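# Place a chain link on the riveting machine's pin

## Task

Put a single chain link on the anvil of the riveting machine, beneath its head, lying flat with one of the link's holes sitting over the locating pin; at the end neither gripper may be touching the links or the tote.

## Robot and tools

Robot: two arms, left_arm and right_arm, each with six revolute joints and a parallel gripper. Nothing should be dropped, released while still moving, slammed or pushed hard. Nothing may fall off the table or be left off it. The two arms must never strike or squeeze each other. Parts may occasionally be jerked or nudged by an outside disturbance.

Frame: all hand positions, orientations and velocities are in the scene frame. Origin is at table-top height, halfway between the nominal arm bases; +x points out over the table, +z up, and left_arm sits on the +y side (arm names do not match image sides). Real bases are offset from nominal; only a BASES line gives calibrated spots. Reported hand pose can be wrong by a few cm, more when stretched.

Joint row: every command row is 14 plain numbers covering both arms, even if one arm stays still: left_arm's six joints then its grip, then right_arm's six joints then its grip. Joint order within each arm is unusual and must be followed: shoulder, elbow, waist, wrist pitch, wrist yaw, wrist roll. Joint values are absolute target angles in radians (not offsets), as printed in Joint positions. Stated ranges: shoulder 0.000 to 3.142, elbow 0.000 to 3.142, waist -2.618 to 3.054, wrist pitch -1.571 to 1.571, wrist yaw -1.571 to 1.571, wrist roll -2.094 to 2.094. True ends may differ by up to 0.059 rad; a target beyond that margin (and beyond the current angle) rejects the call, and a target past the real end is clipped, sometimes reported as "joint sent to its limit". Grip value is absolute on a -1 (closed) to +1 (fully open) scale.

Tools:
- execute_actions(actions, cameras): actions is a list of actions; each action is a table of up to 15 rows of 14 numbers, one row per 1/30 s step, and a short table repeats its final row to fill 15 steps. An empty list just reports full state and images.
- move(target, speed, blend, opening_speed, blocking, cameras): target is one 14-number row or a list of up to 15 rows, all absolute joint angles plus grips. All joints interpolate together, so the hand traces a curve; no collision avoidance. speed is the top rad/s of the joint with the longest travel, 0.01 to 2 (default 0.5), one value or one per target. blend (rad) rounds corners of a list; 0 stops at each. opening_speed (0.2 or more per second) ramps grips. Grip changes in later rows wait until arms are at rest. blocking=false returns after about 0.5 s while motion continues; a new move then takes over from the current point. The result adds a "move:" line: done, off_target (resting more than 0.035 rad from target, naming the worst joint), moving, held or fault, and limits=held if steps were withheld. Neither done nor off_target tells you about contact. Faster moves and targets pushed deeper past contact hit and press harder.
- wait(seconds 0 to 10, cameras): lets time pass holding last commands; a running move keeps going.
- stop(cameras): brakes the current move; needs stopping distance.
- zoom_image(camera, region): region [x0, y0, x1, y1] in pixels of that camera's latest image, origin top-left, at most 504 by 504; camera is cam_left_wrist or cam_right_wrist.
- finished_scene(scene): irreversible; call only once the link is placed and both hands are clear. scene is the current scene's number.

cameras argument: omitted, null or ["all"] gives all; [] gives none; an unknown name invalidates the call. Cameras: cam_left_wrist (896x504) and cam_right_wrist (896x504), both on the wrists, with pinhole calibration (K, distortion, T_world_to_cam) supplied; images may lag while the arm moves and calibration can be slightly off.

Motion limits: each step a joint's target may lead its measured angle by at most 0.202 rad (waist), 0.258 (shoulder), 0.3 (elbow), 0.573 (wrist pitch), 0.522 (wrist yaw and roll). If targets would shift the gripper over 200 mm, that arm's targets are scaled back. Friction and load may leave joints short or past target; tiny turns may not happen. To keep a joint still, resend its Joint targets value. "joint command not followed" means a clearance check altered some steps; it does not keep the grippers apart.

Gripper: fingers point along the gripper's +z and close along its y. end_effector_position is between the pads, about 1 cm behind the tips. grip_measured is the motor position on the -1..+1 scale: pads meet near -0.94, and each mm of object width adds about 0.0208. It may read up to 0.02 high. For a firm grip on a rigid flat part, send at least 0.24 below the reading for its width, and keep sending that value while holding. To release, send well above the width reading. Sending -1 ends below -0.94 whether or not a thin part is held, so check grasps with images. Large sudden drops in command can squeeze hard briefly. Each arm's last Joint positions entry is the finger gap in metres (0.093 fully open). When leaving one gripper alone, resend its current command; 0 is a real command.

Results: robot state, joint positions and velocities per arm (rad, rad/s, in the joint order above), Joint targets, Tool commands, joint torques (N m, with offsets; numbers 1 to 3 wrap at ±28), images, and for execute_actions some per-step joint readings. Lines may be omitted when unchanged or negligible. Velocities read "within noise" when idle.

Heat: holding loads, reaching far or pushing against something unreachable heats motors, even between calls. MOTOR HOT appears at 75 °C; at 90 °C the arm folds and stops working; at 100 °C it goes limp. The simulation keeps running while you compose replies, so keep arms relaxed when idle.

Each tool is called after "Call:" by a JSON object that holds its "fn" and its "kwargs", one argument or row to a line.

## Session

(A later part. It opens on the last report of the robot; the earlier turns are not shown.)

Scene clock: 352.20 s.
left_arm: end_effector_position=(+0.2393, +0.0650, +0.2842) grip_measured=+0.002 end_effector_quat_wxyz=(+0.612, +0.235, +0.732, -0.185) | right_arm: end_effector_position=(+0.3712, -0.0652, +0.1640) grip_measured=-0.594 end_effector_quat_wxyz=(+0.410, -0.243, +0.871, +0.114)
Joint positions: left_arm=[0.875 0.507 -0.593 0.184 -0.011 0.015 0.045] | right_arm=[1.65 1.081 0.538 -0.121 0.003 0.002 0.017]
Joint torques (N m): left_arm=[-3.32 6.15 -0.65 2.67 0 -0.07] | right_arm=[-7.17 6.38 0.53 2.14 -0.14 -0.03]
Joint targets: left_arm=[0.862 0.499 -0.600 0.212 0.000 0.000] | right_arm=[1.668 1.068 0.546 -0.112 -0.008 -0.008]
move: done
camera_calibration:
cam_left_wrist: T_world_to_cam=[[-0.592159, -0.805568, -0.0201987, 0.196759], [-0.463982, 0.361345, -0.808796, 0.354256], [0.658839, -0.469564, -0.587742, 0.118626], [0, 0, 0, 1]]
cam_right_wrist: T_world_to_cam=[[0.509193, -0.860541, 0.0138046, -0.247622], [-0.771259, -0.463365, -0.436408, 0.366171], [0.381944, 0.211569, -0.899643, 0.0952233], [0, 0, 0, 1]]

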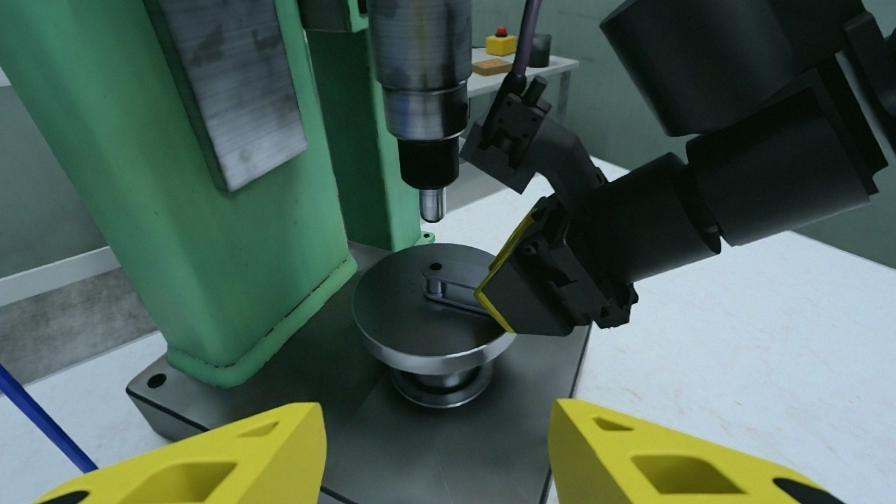

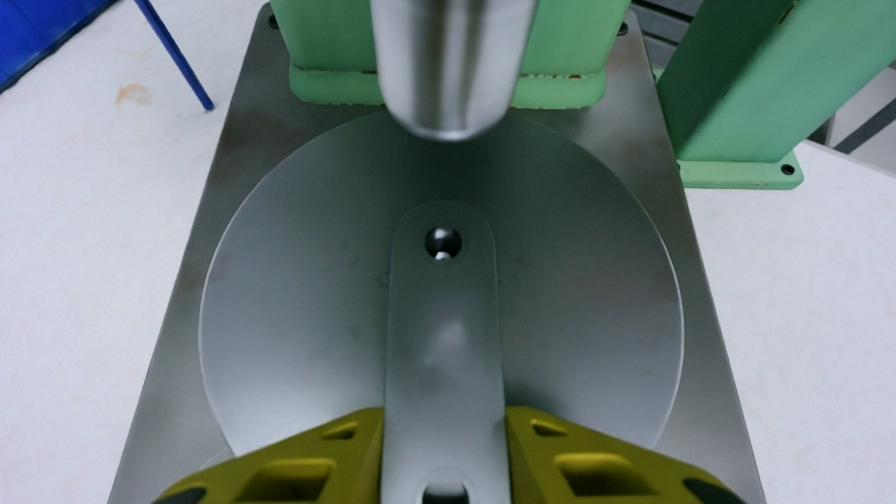

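Call:
{"fn": "move", "kwargs": {
  "target": [0.862,0.499,-0.60,0.212,0.0,0.0,0.0,1.673,1.057,0.546,-0.108,-0.008,-0.008,-0.82],
  "speed": 0.05
}}

Call:
{"fn": "zoom_image", "kwargs": {
  "camera": "cam_left_wrist",
  "region": [410, 250, 500, 320]
}}

Call:
{"fn": "zoom_image", "kwargs": {
  "camera": "cam_right_wrist",
  "region": [400, 200, 490, 280]
}}

Scene clock: 362.27 s.
left_arm: end_effector_position=(+0.2393, +0.0650, +0.2842) grip_measured=+0.002 end_effector_quat_wxyz=(+0.612, +0.235, +0.732, -0.185) | right_arm: end_effector_position=(+0.3711, -0.0653, +0.1627) grip_measured=-0.594 end_effector_quat_wxyz=(+0.412, -0.243, +0.871, +0.115)
Joint positions: left_arm=[0.875 0.507 -0.593 0.184 -0.011 0.015 0.045] | right_arm=[1.65 1.072 0.538 -0.108 0.003 0.002 0.017]
Joint torques (N m): left_arm=[-3.32 6.12 -0.66 2.67 0 -0.07] | right_arm=[-6.71 6.15 0.55 2.04 -0.15 -0.04]
Joint targets: left_arm=[0.862 0.499 -0.600 0.212 0.000 0.000] | right_arm=[1.673 1.057 0.546 -0.108 -0.008 -0.008]
move: done
camera_calibration:
cam_left_wrist: T_world_to_cam=[[-0.592159, -0.805568, -0.0201987, 0.196759], [-0.463982, 0.361345, -0.808796, 0.354256], [0.658839, -0.469564, -0.587742, 0.118626], [0, 0, 0, 1]]
cam_right_wrist: T_world_to_cam=[[0.509149, -0.860569, 0.0137522, -0.247582], [-0.769833, -0.462494, -0.439837, 0.365531], [0.384871, 0.213356, -0.897972, 0.0928036], [0, 0, 0, 1]]

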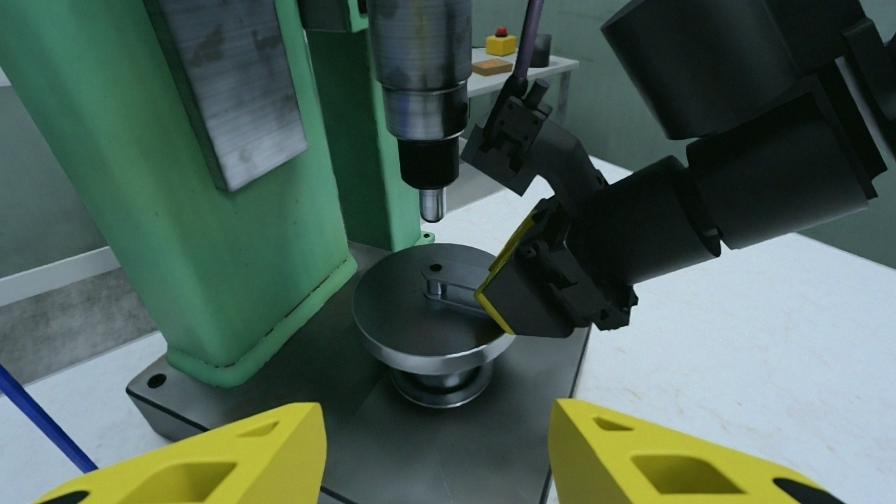

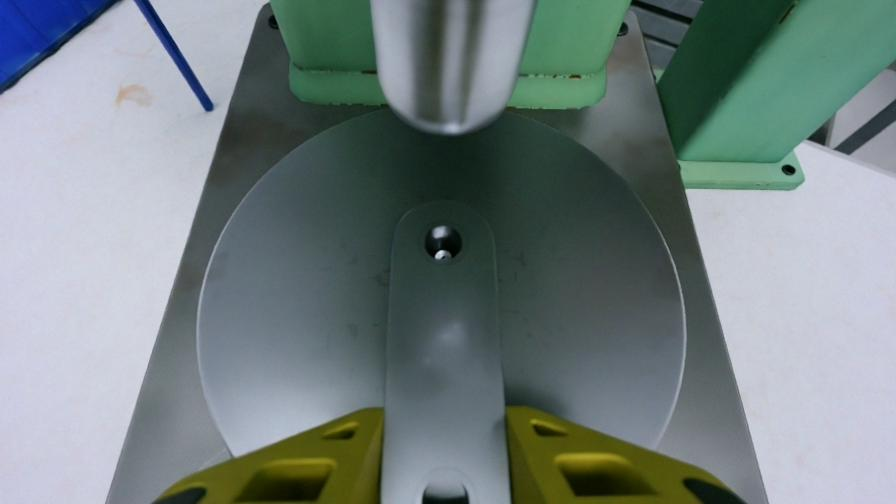

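Scaled by 5.600 from the camera's 896x504 image, which has a finer 1280x720 frame.

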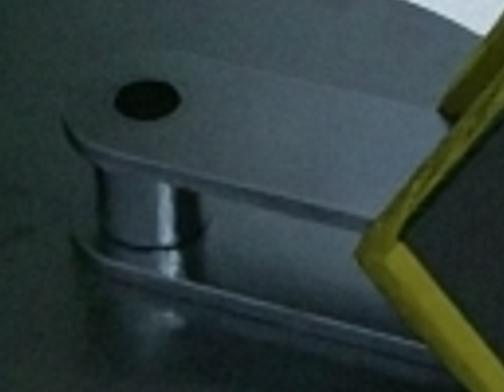

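Scaled by 5.600 from the camera's 896x504 image, which has a finer 1280x720 frame.

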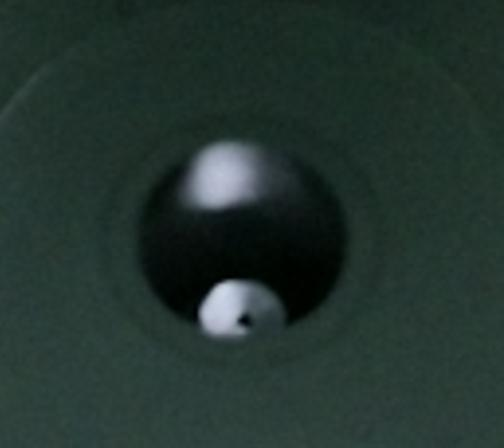

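Call:
{"fn": "move", "kwargs": {
  "target": [
    [0.862,0.499,-0.60,0.212,0.0,0.0,0.0,1.675,1.057,0.546,-0.130,-0.008,-0.008,-0.82],
    [0.862,0.499,-0.60,0.212,0.0,0.0,0.0,1.690,1.052,0.546,-0.140,-0.008,-0.008,-0.82]
  ],
  "speed": 0.06
}}

Call:
{"fn": "zoom_image", "kwargs": {
  "camera": "cam_left_wrist",
  "region": [410, 250, 500, 320]
}}

Call:
{"fn": "zoom_image", "kwargs": {
  "camera": "cam_right_wrist",
  "region": [400, 200, 490, 280]
}}

Scene clock: 368.40 s.
left_arm: end_effector_position=(+0.2393, +0.0650, +0.2843) grip_measured=+0.002 end_effector_quat_wxyz=(+0.612, +0.235, +0.732, -0.185) | right_arm: end_effector_position=(+0.3711, -0.0653, +0.1620) grip_measured=-0.594 end_effector_quat_wxyz=(+0.411, -0.243, +0.871, +0.115)
Joint positions: left_arm=[0.875 0.507 -0.593 0.184 -0.011 0.015 0.045] | right_arm=[1.652 1.072 0.538 -0.108 0.003 0.002 0.017]
Joint torques (N m): left_arm=[-3.3 6.12 -0.65 2.67 0.01 -0.08] | right_arm=[-5.29 5.76 0.53 1.7 -0.15 -0.03]
Joint targets: left_arm=[0.862 0.499 -0.600 0.212 0.000 0.000] | right_arm=[1.690 1.052 0.546 -0.140 -0.008 -0.008]
move: off_target (right_arm); right_arm: the shoulder is farthest, 0.038 rad from its target
camera_calibration:
cam_left_wrist: T_world_to_cam=[[-0.592153, -0.805572, -0.0202063, 0.196762], [-0.463729, 0.361167, -0.80902, 0.354354], [0.659022, -0.469693, -0.587434, 0.118542], [0, 0, 0, 1]]
cam_right_wrist: T_world_to_cam=[[0.509166, -0.860558, 0.0137732, -0.247581], [-0.770405, -0.462843, -0.438466, 0.365234], [0.383701, 0.212641, -0.898642, 0.0926709], [0, 0, 0, 1]]

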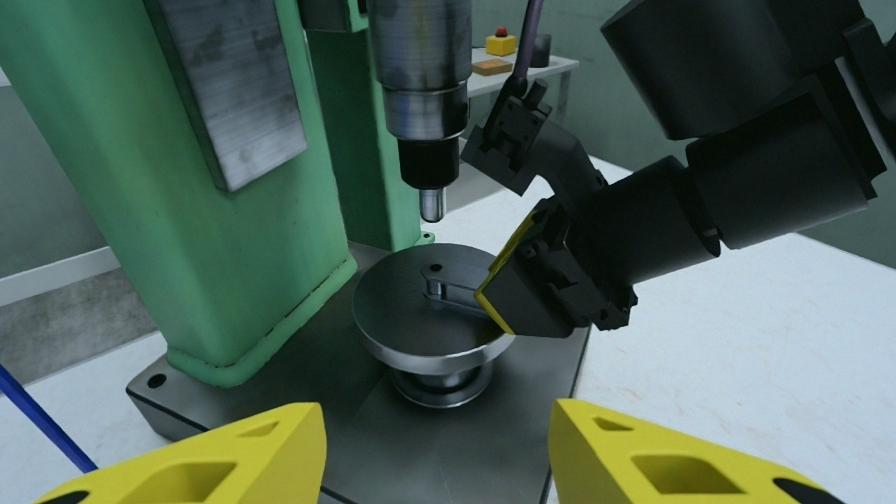

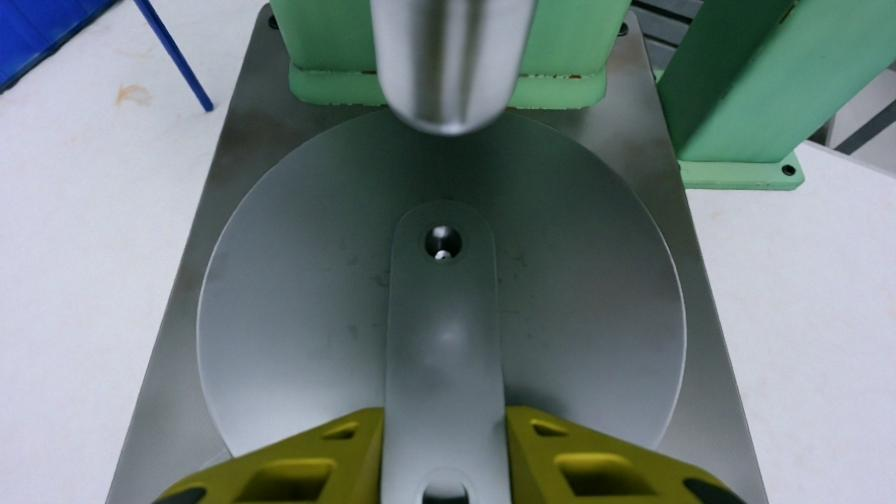

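Scaled by 5.600 from the camera's 896x504 image, which has a finer 1280x720 frame.

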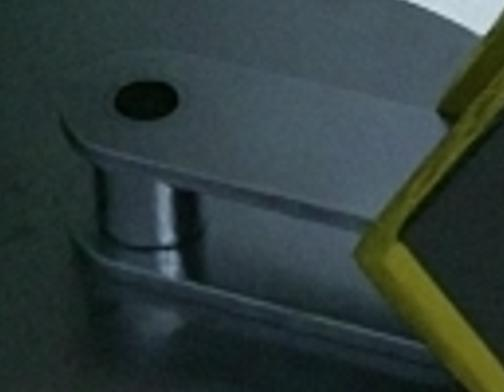

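Scaled by 5.600 from the camera's 896x504 image, which has a finer 1280x720 frame.

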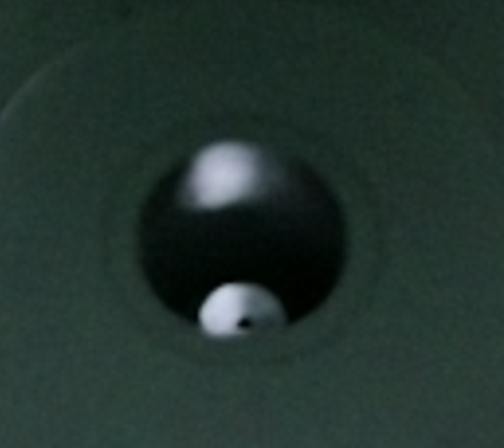

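Call:
{"fn": "move", "kwargs": {
  "target": [
    [0.862,0.499,-0.60,0.212,0.0,0.0,0.0,1.671,1.060,0.546,-0.118,-0.006,-0.006,-0.82],
    [0.862,0.499,-0.60,0.212,0.0,0.0,0.0,1.671,1.060,0.546,-0.118,-0.006,-0.006,0.0]
  ],
  "speed": 0.08,
  "opening_speed": 0.6
}}

Call:
{"fn": "zoom_image", "kwargs": {
  "camera": "cam_left_wrist",
  "region": [410, 250, 500, 320]
}}

Scene clock: 384.50 s.
left_arm: end_effector_position=(+0.2393, +0.0650, +0.2843) grip_measured=+0.002 end_effector_quat_wxyz=(+0.612, +0.235, +0.732, -0.185) | right_arm: end_effector_position=(+0.3714, -0.0651, +0.1624) grip_measured=-0.003 end_effector_quat_wxyz=(+0.412, -0.243, +0.870, +0.115)
Joint positions: left_arm=[0.875 0.507 -0.593 0.184 -0.011 0.015 0.045] | right_arm=[1.652 1.072 0.538 -0.106 0.003 0.002 0.045]
Joint torques (N m): left_arm=[-3.33 6.11 -0.65 2.67 0.01 -0.07] | right_arm=[-7.05 6.45 0.53 1.92 -0.13 0]
Joint targets: left_arm=[0.862 0.499 -0.600 0.212 0.000 0.000] | right_arm=[1.671 1.060 0.546 -0.118 -0.006 -0.006]
move: done
camera_calibration:
cam_left_wrist: T_world_to_cam=[[-0.592153, -0.805572, -0.0202063, 0.196762], [-0.463729, 0.361167, -0.80902, 0.354354], [0.659022, -0.469693, -0.587434, 0.118542], [0, 0, 0, 1]]
cam_right_wrist: T_world_to_cam=[[0.50914, -0.860574, 0.0137417, -0.247568], [-0.769546, -0.462319, -0.440522, 0.365787], [0.385455, 0.213712, -0.897636, 0.0921569], [0, 0, 0, 1]]

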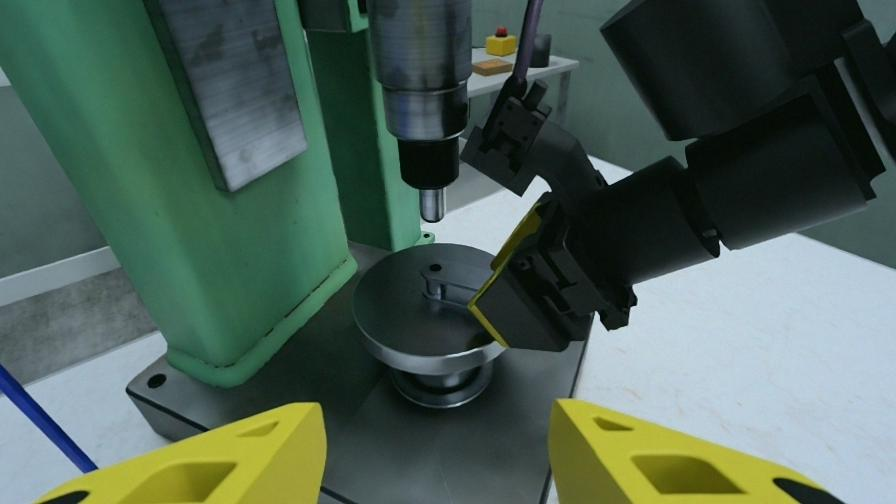

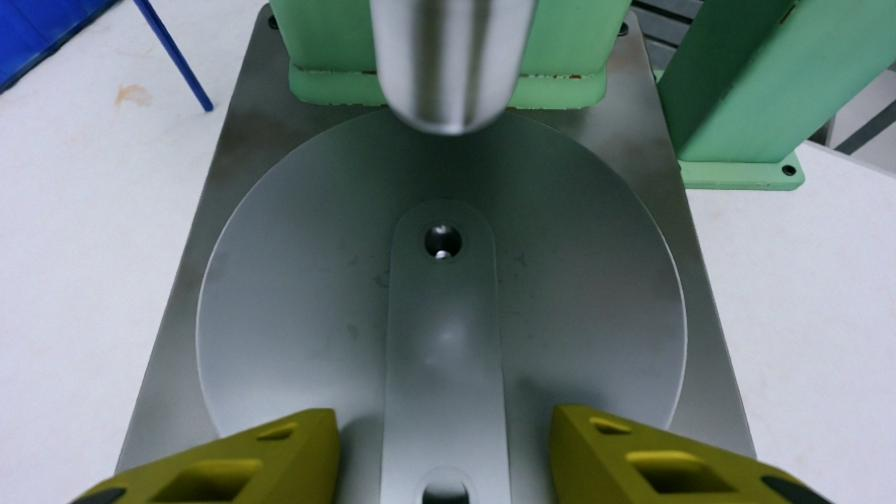

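Scaled by 5.600 from the camera's 896x504 image, which has a finer 1280x720 frame.

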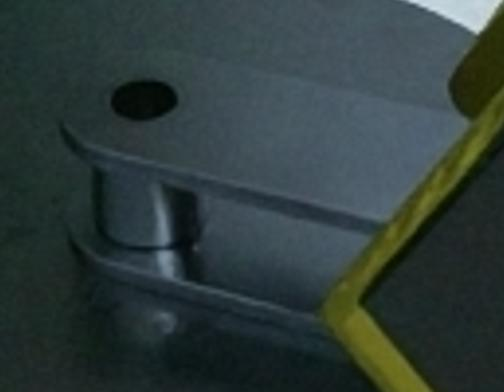

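Call:
{"fn": "move", "kwargs": {
  "target": [
    [0.862,0.499,-0.60,0.212,0.0,0.0,0.0,1.627,1.060,0.546,-0.118,-0.006,-0.006,0.0],
    [0.862,0.499,-0.60,0.212,0.0,0.0,0.0,1.516,1.026,0.546,-0.193,-0.006,-0.006,0.0],
    [0.862,0.499,-0.60,0.212,0.0,0.0,0.0,1.410,1.005,0.546,-0.283,-0.006,-0.006,0.0]
  ],
  "speed": [0.12,0.12,0.15],
  "blend": [0,0.03,0]
}}

Call:
{"fn": "zoom_image", "kwargs": {
  "camera": "cam_left_wrist",
  "region": [415, 250, 505, 320]
}}

Call:
{"fn": "zoom_image", "kwargs": {
  "camera": "cam_left_wrist",
  "region": [415, 270, 465, 310]
}}

Call:
{"fn": "zoom_image", "kwargs": {
  "camera": "cam_right_wrist",
  "region": [380, 140, 510, 400]
}}

Scene clock: 395.13 s.
left_arm: end_effector_position=(+0.2393, +0.0650, +0.2843) grip_measured=+0.002 end_effector_quat_wxyz=(+0.612, +0.235, +0.732, -0.185) | right_arm: end_effector_position=(+0.3326, -0.0888, +0.2052) grip_measured=-0.003 end_effector_quat_wxyz=(+0.419, -0.242, +0.867, +0.117)
Joint positions: left_arm=[0.875 0.507 -0.593 0.184 -0.011 0.015 0.045] | right_arm=[1.43 1.022 0.538 -0.263 0.003 0.002 0.045]
Joint torques (N m): left_arm=[-3.32 6.13 -0.65 2.67 0.01 -0.08] | right_arm=[-8.69 6.27 0.51 1.87 -0.12 -0.01]
Joint targets: left_arm=[0.862 0.499 -0.600 0.212 0.000 0.000] | right_arm=[1.410 1.005 0.546 -0.283 -0.006 -0.006]
move: done
camera_calibration:
cam_left_wrist: T_world_to_cam=[[-0.592153, -0.805572, -0.0202063, 0.196762], [-0.463729, 0.361167, -0.80902, 0.354354], [0.659022, -0.469693, -0.587434, 0.118542], [0, 0, 0, 1]]
cam_right_wrist: T_world_to_cam=[[0.508975, -0.860675, 0.0135463, -0.248695], [-0.764163, -0.459033, -0.453149, 0.344919], [0.396232, 0.22029, -0.891332, 0.146272], [0, 0, 0, 1]]

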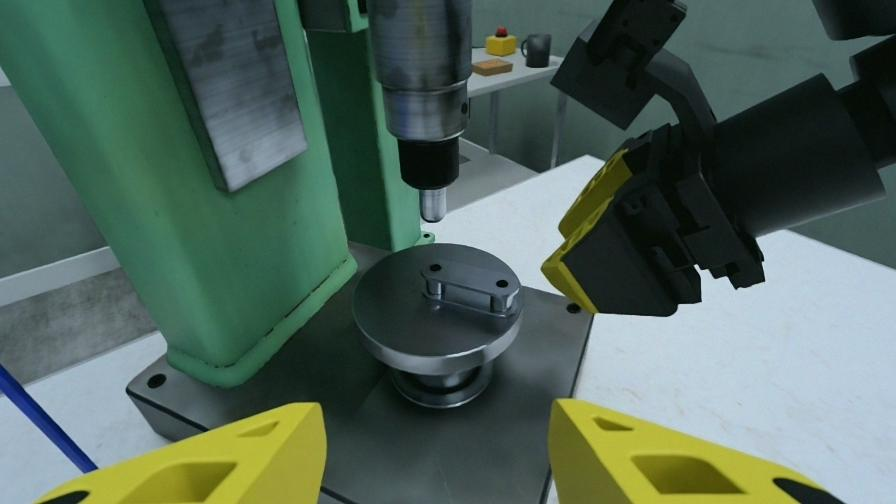

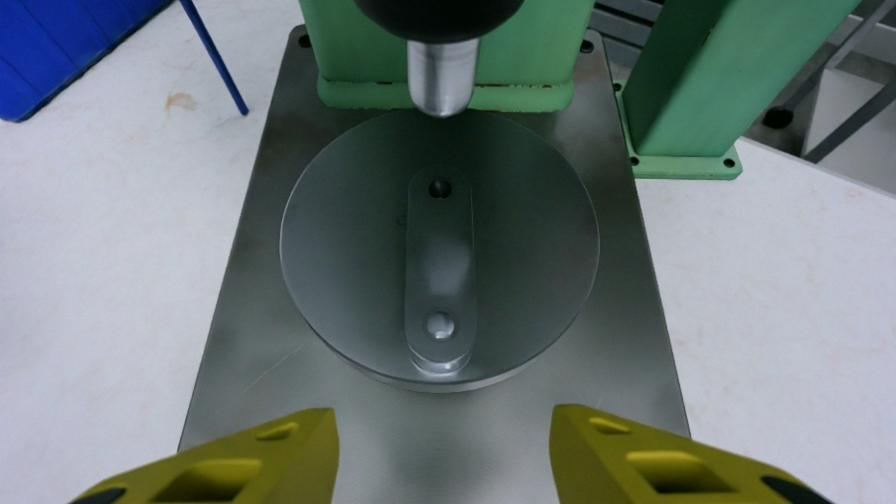

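Scaled by 5.600 from the camera's 896x504 image, which has a finer 1280x720 frame.

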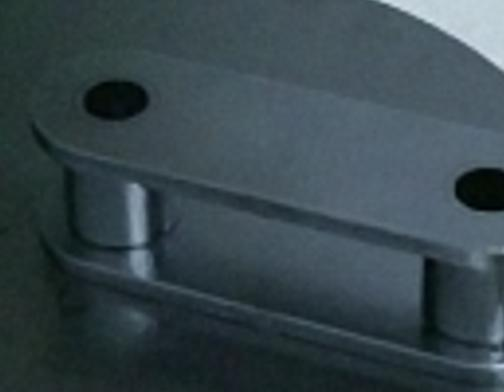

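Scaled by 10.080 from the camera's 896x504 image, which has a finer 1280x720 frame.

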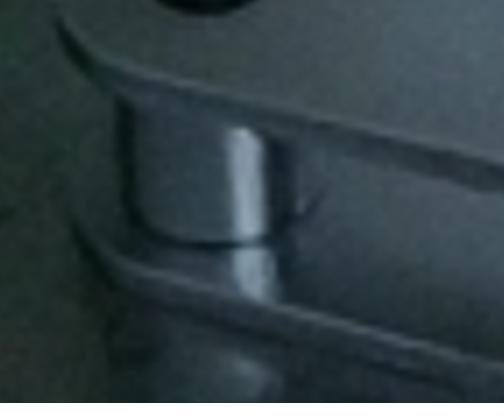

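Scaled by 1.938 from the camera's 896x504 image, which has a finer 1280x720 frame.

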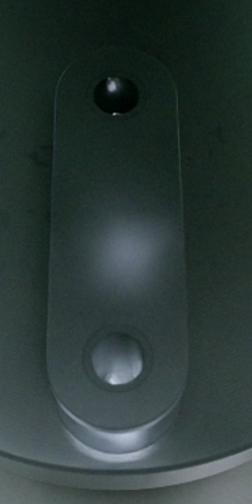

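Call:
{"fn": "finished_scene", "kwargs": {
  "scene": 2
}}

The scene is finished: the task was done.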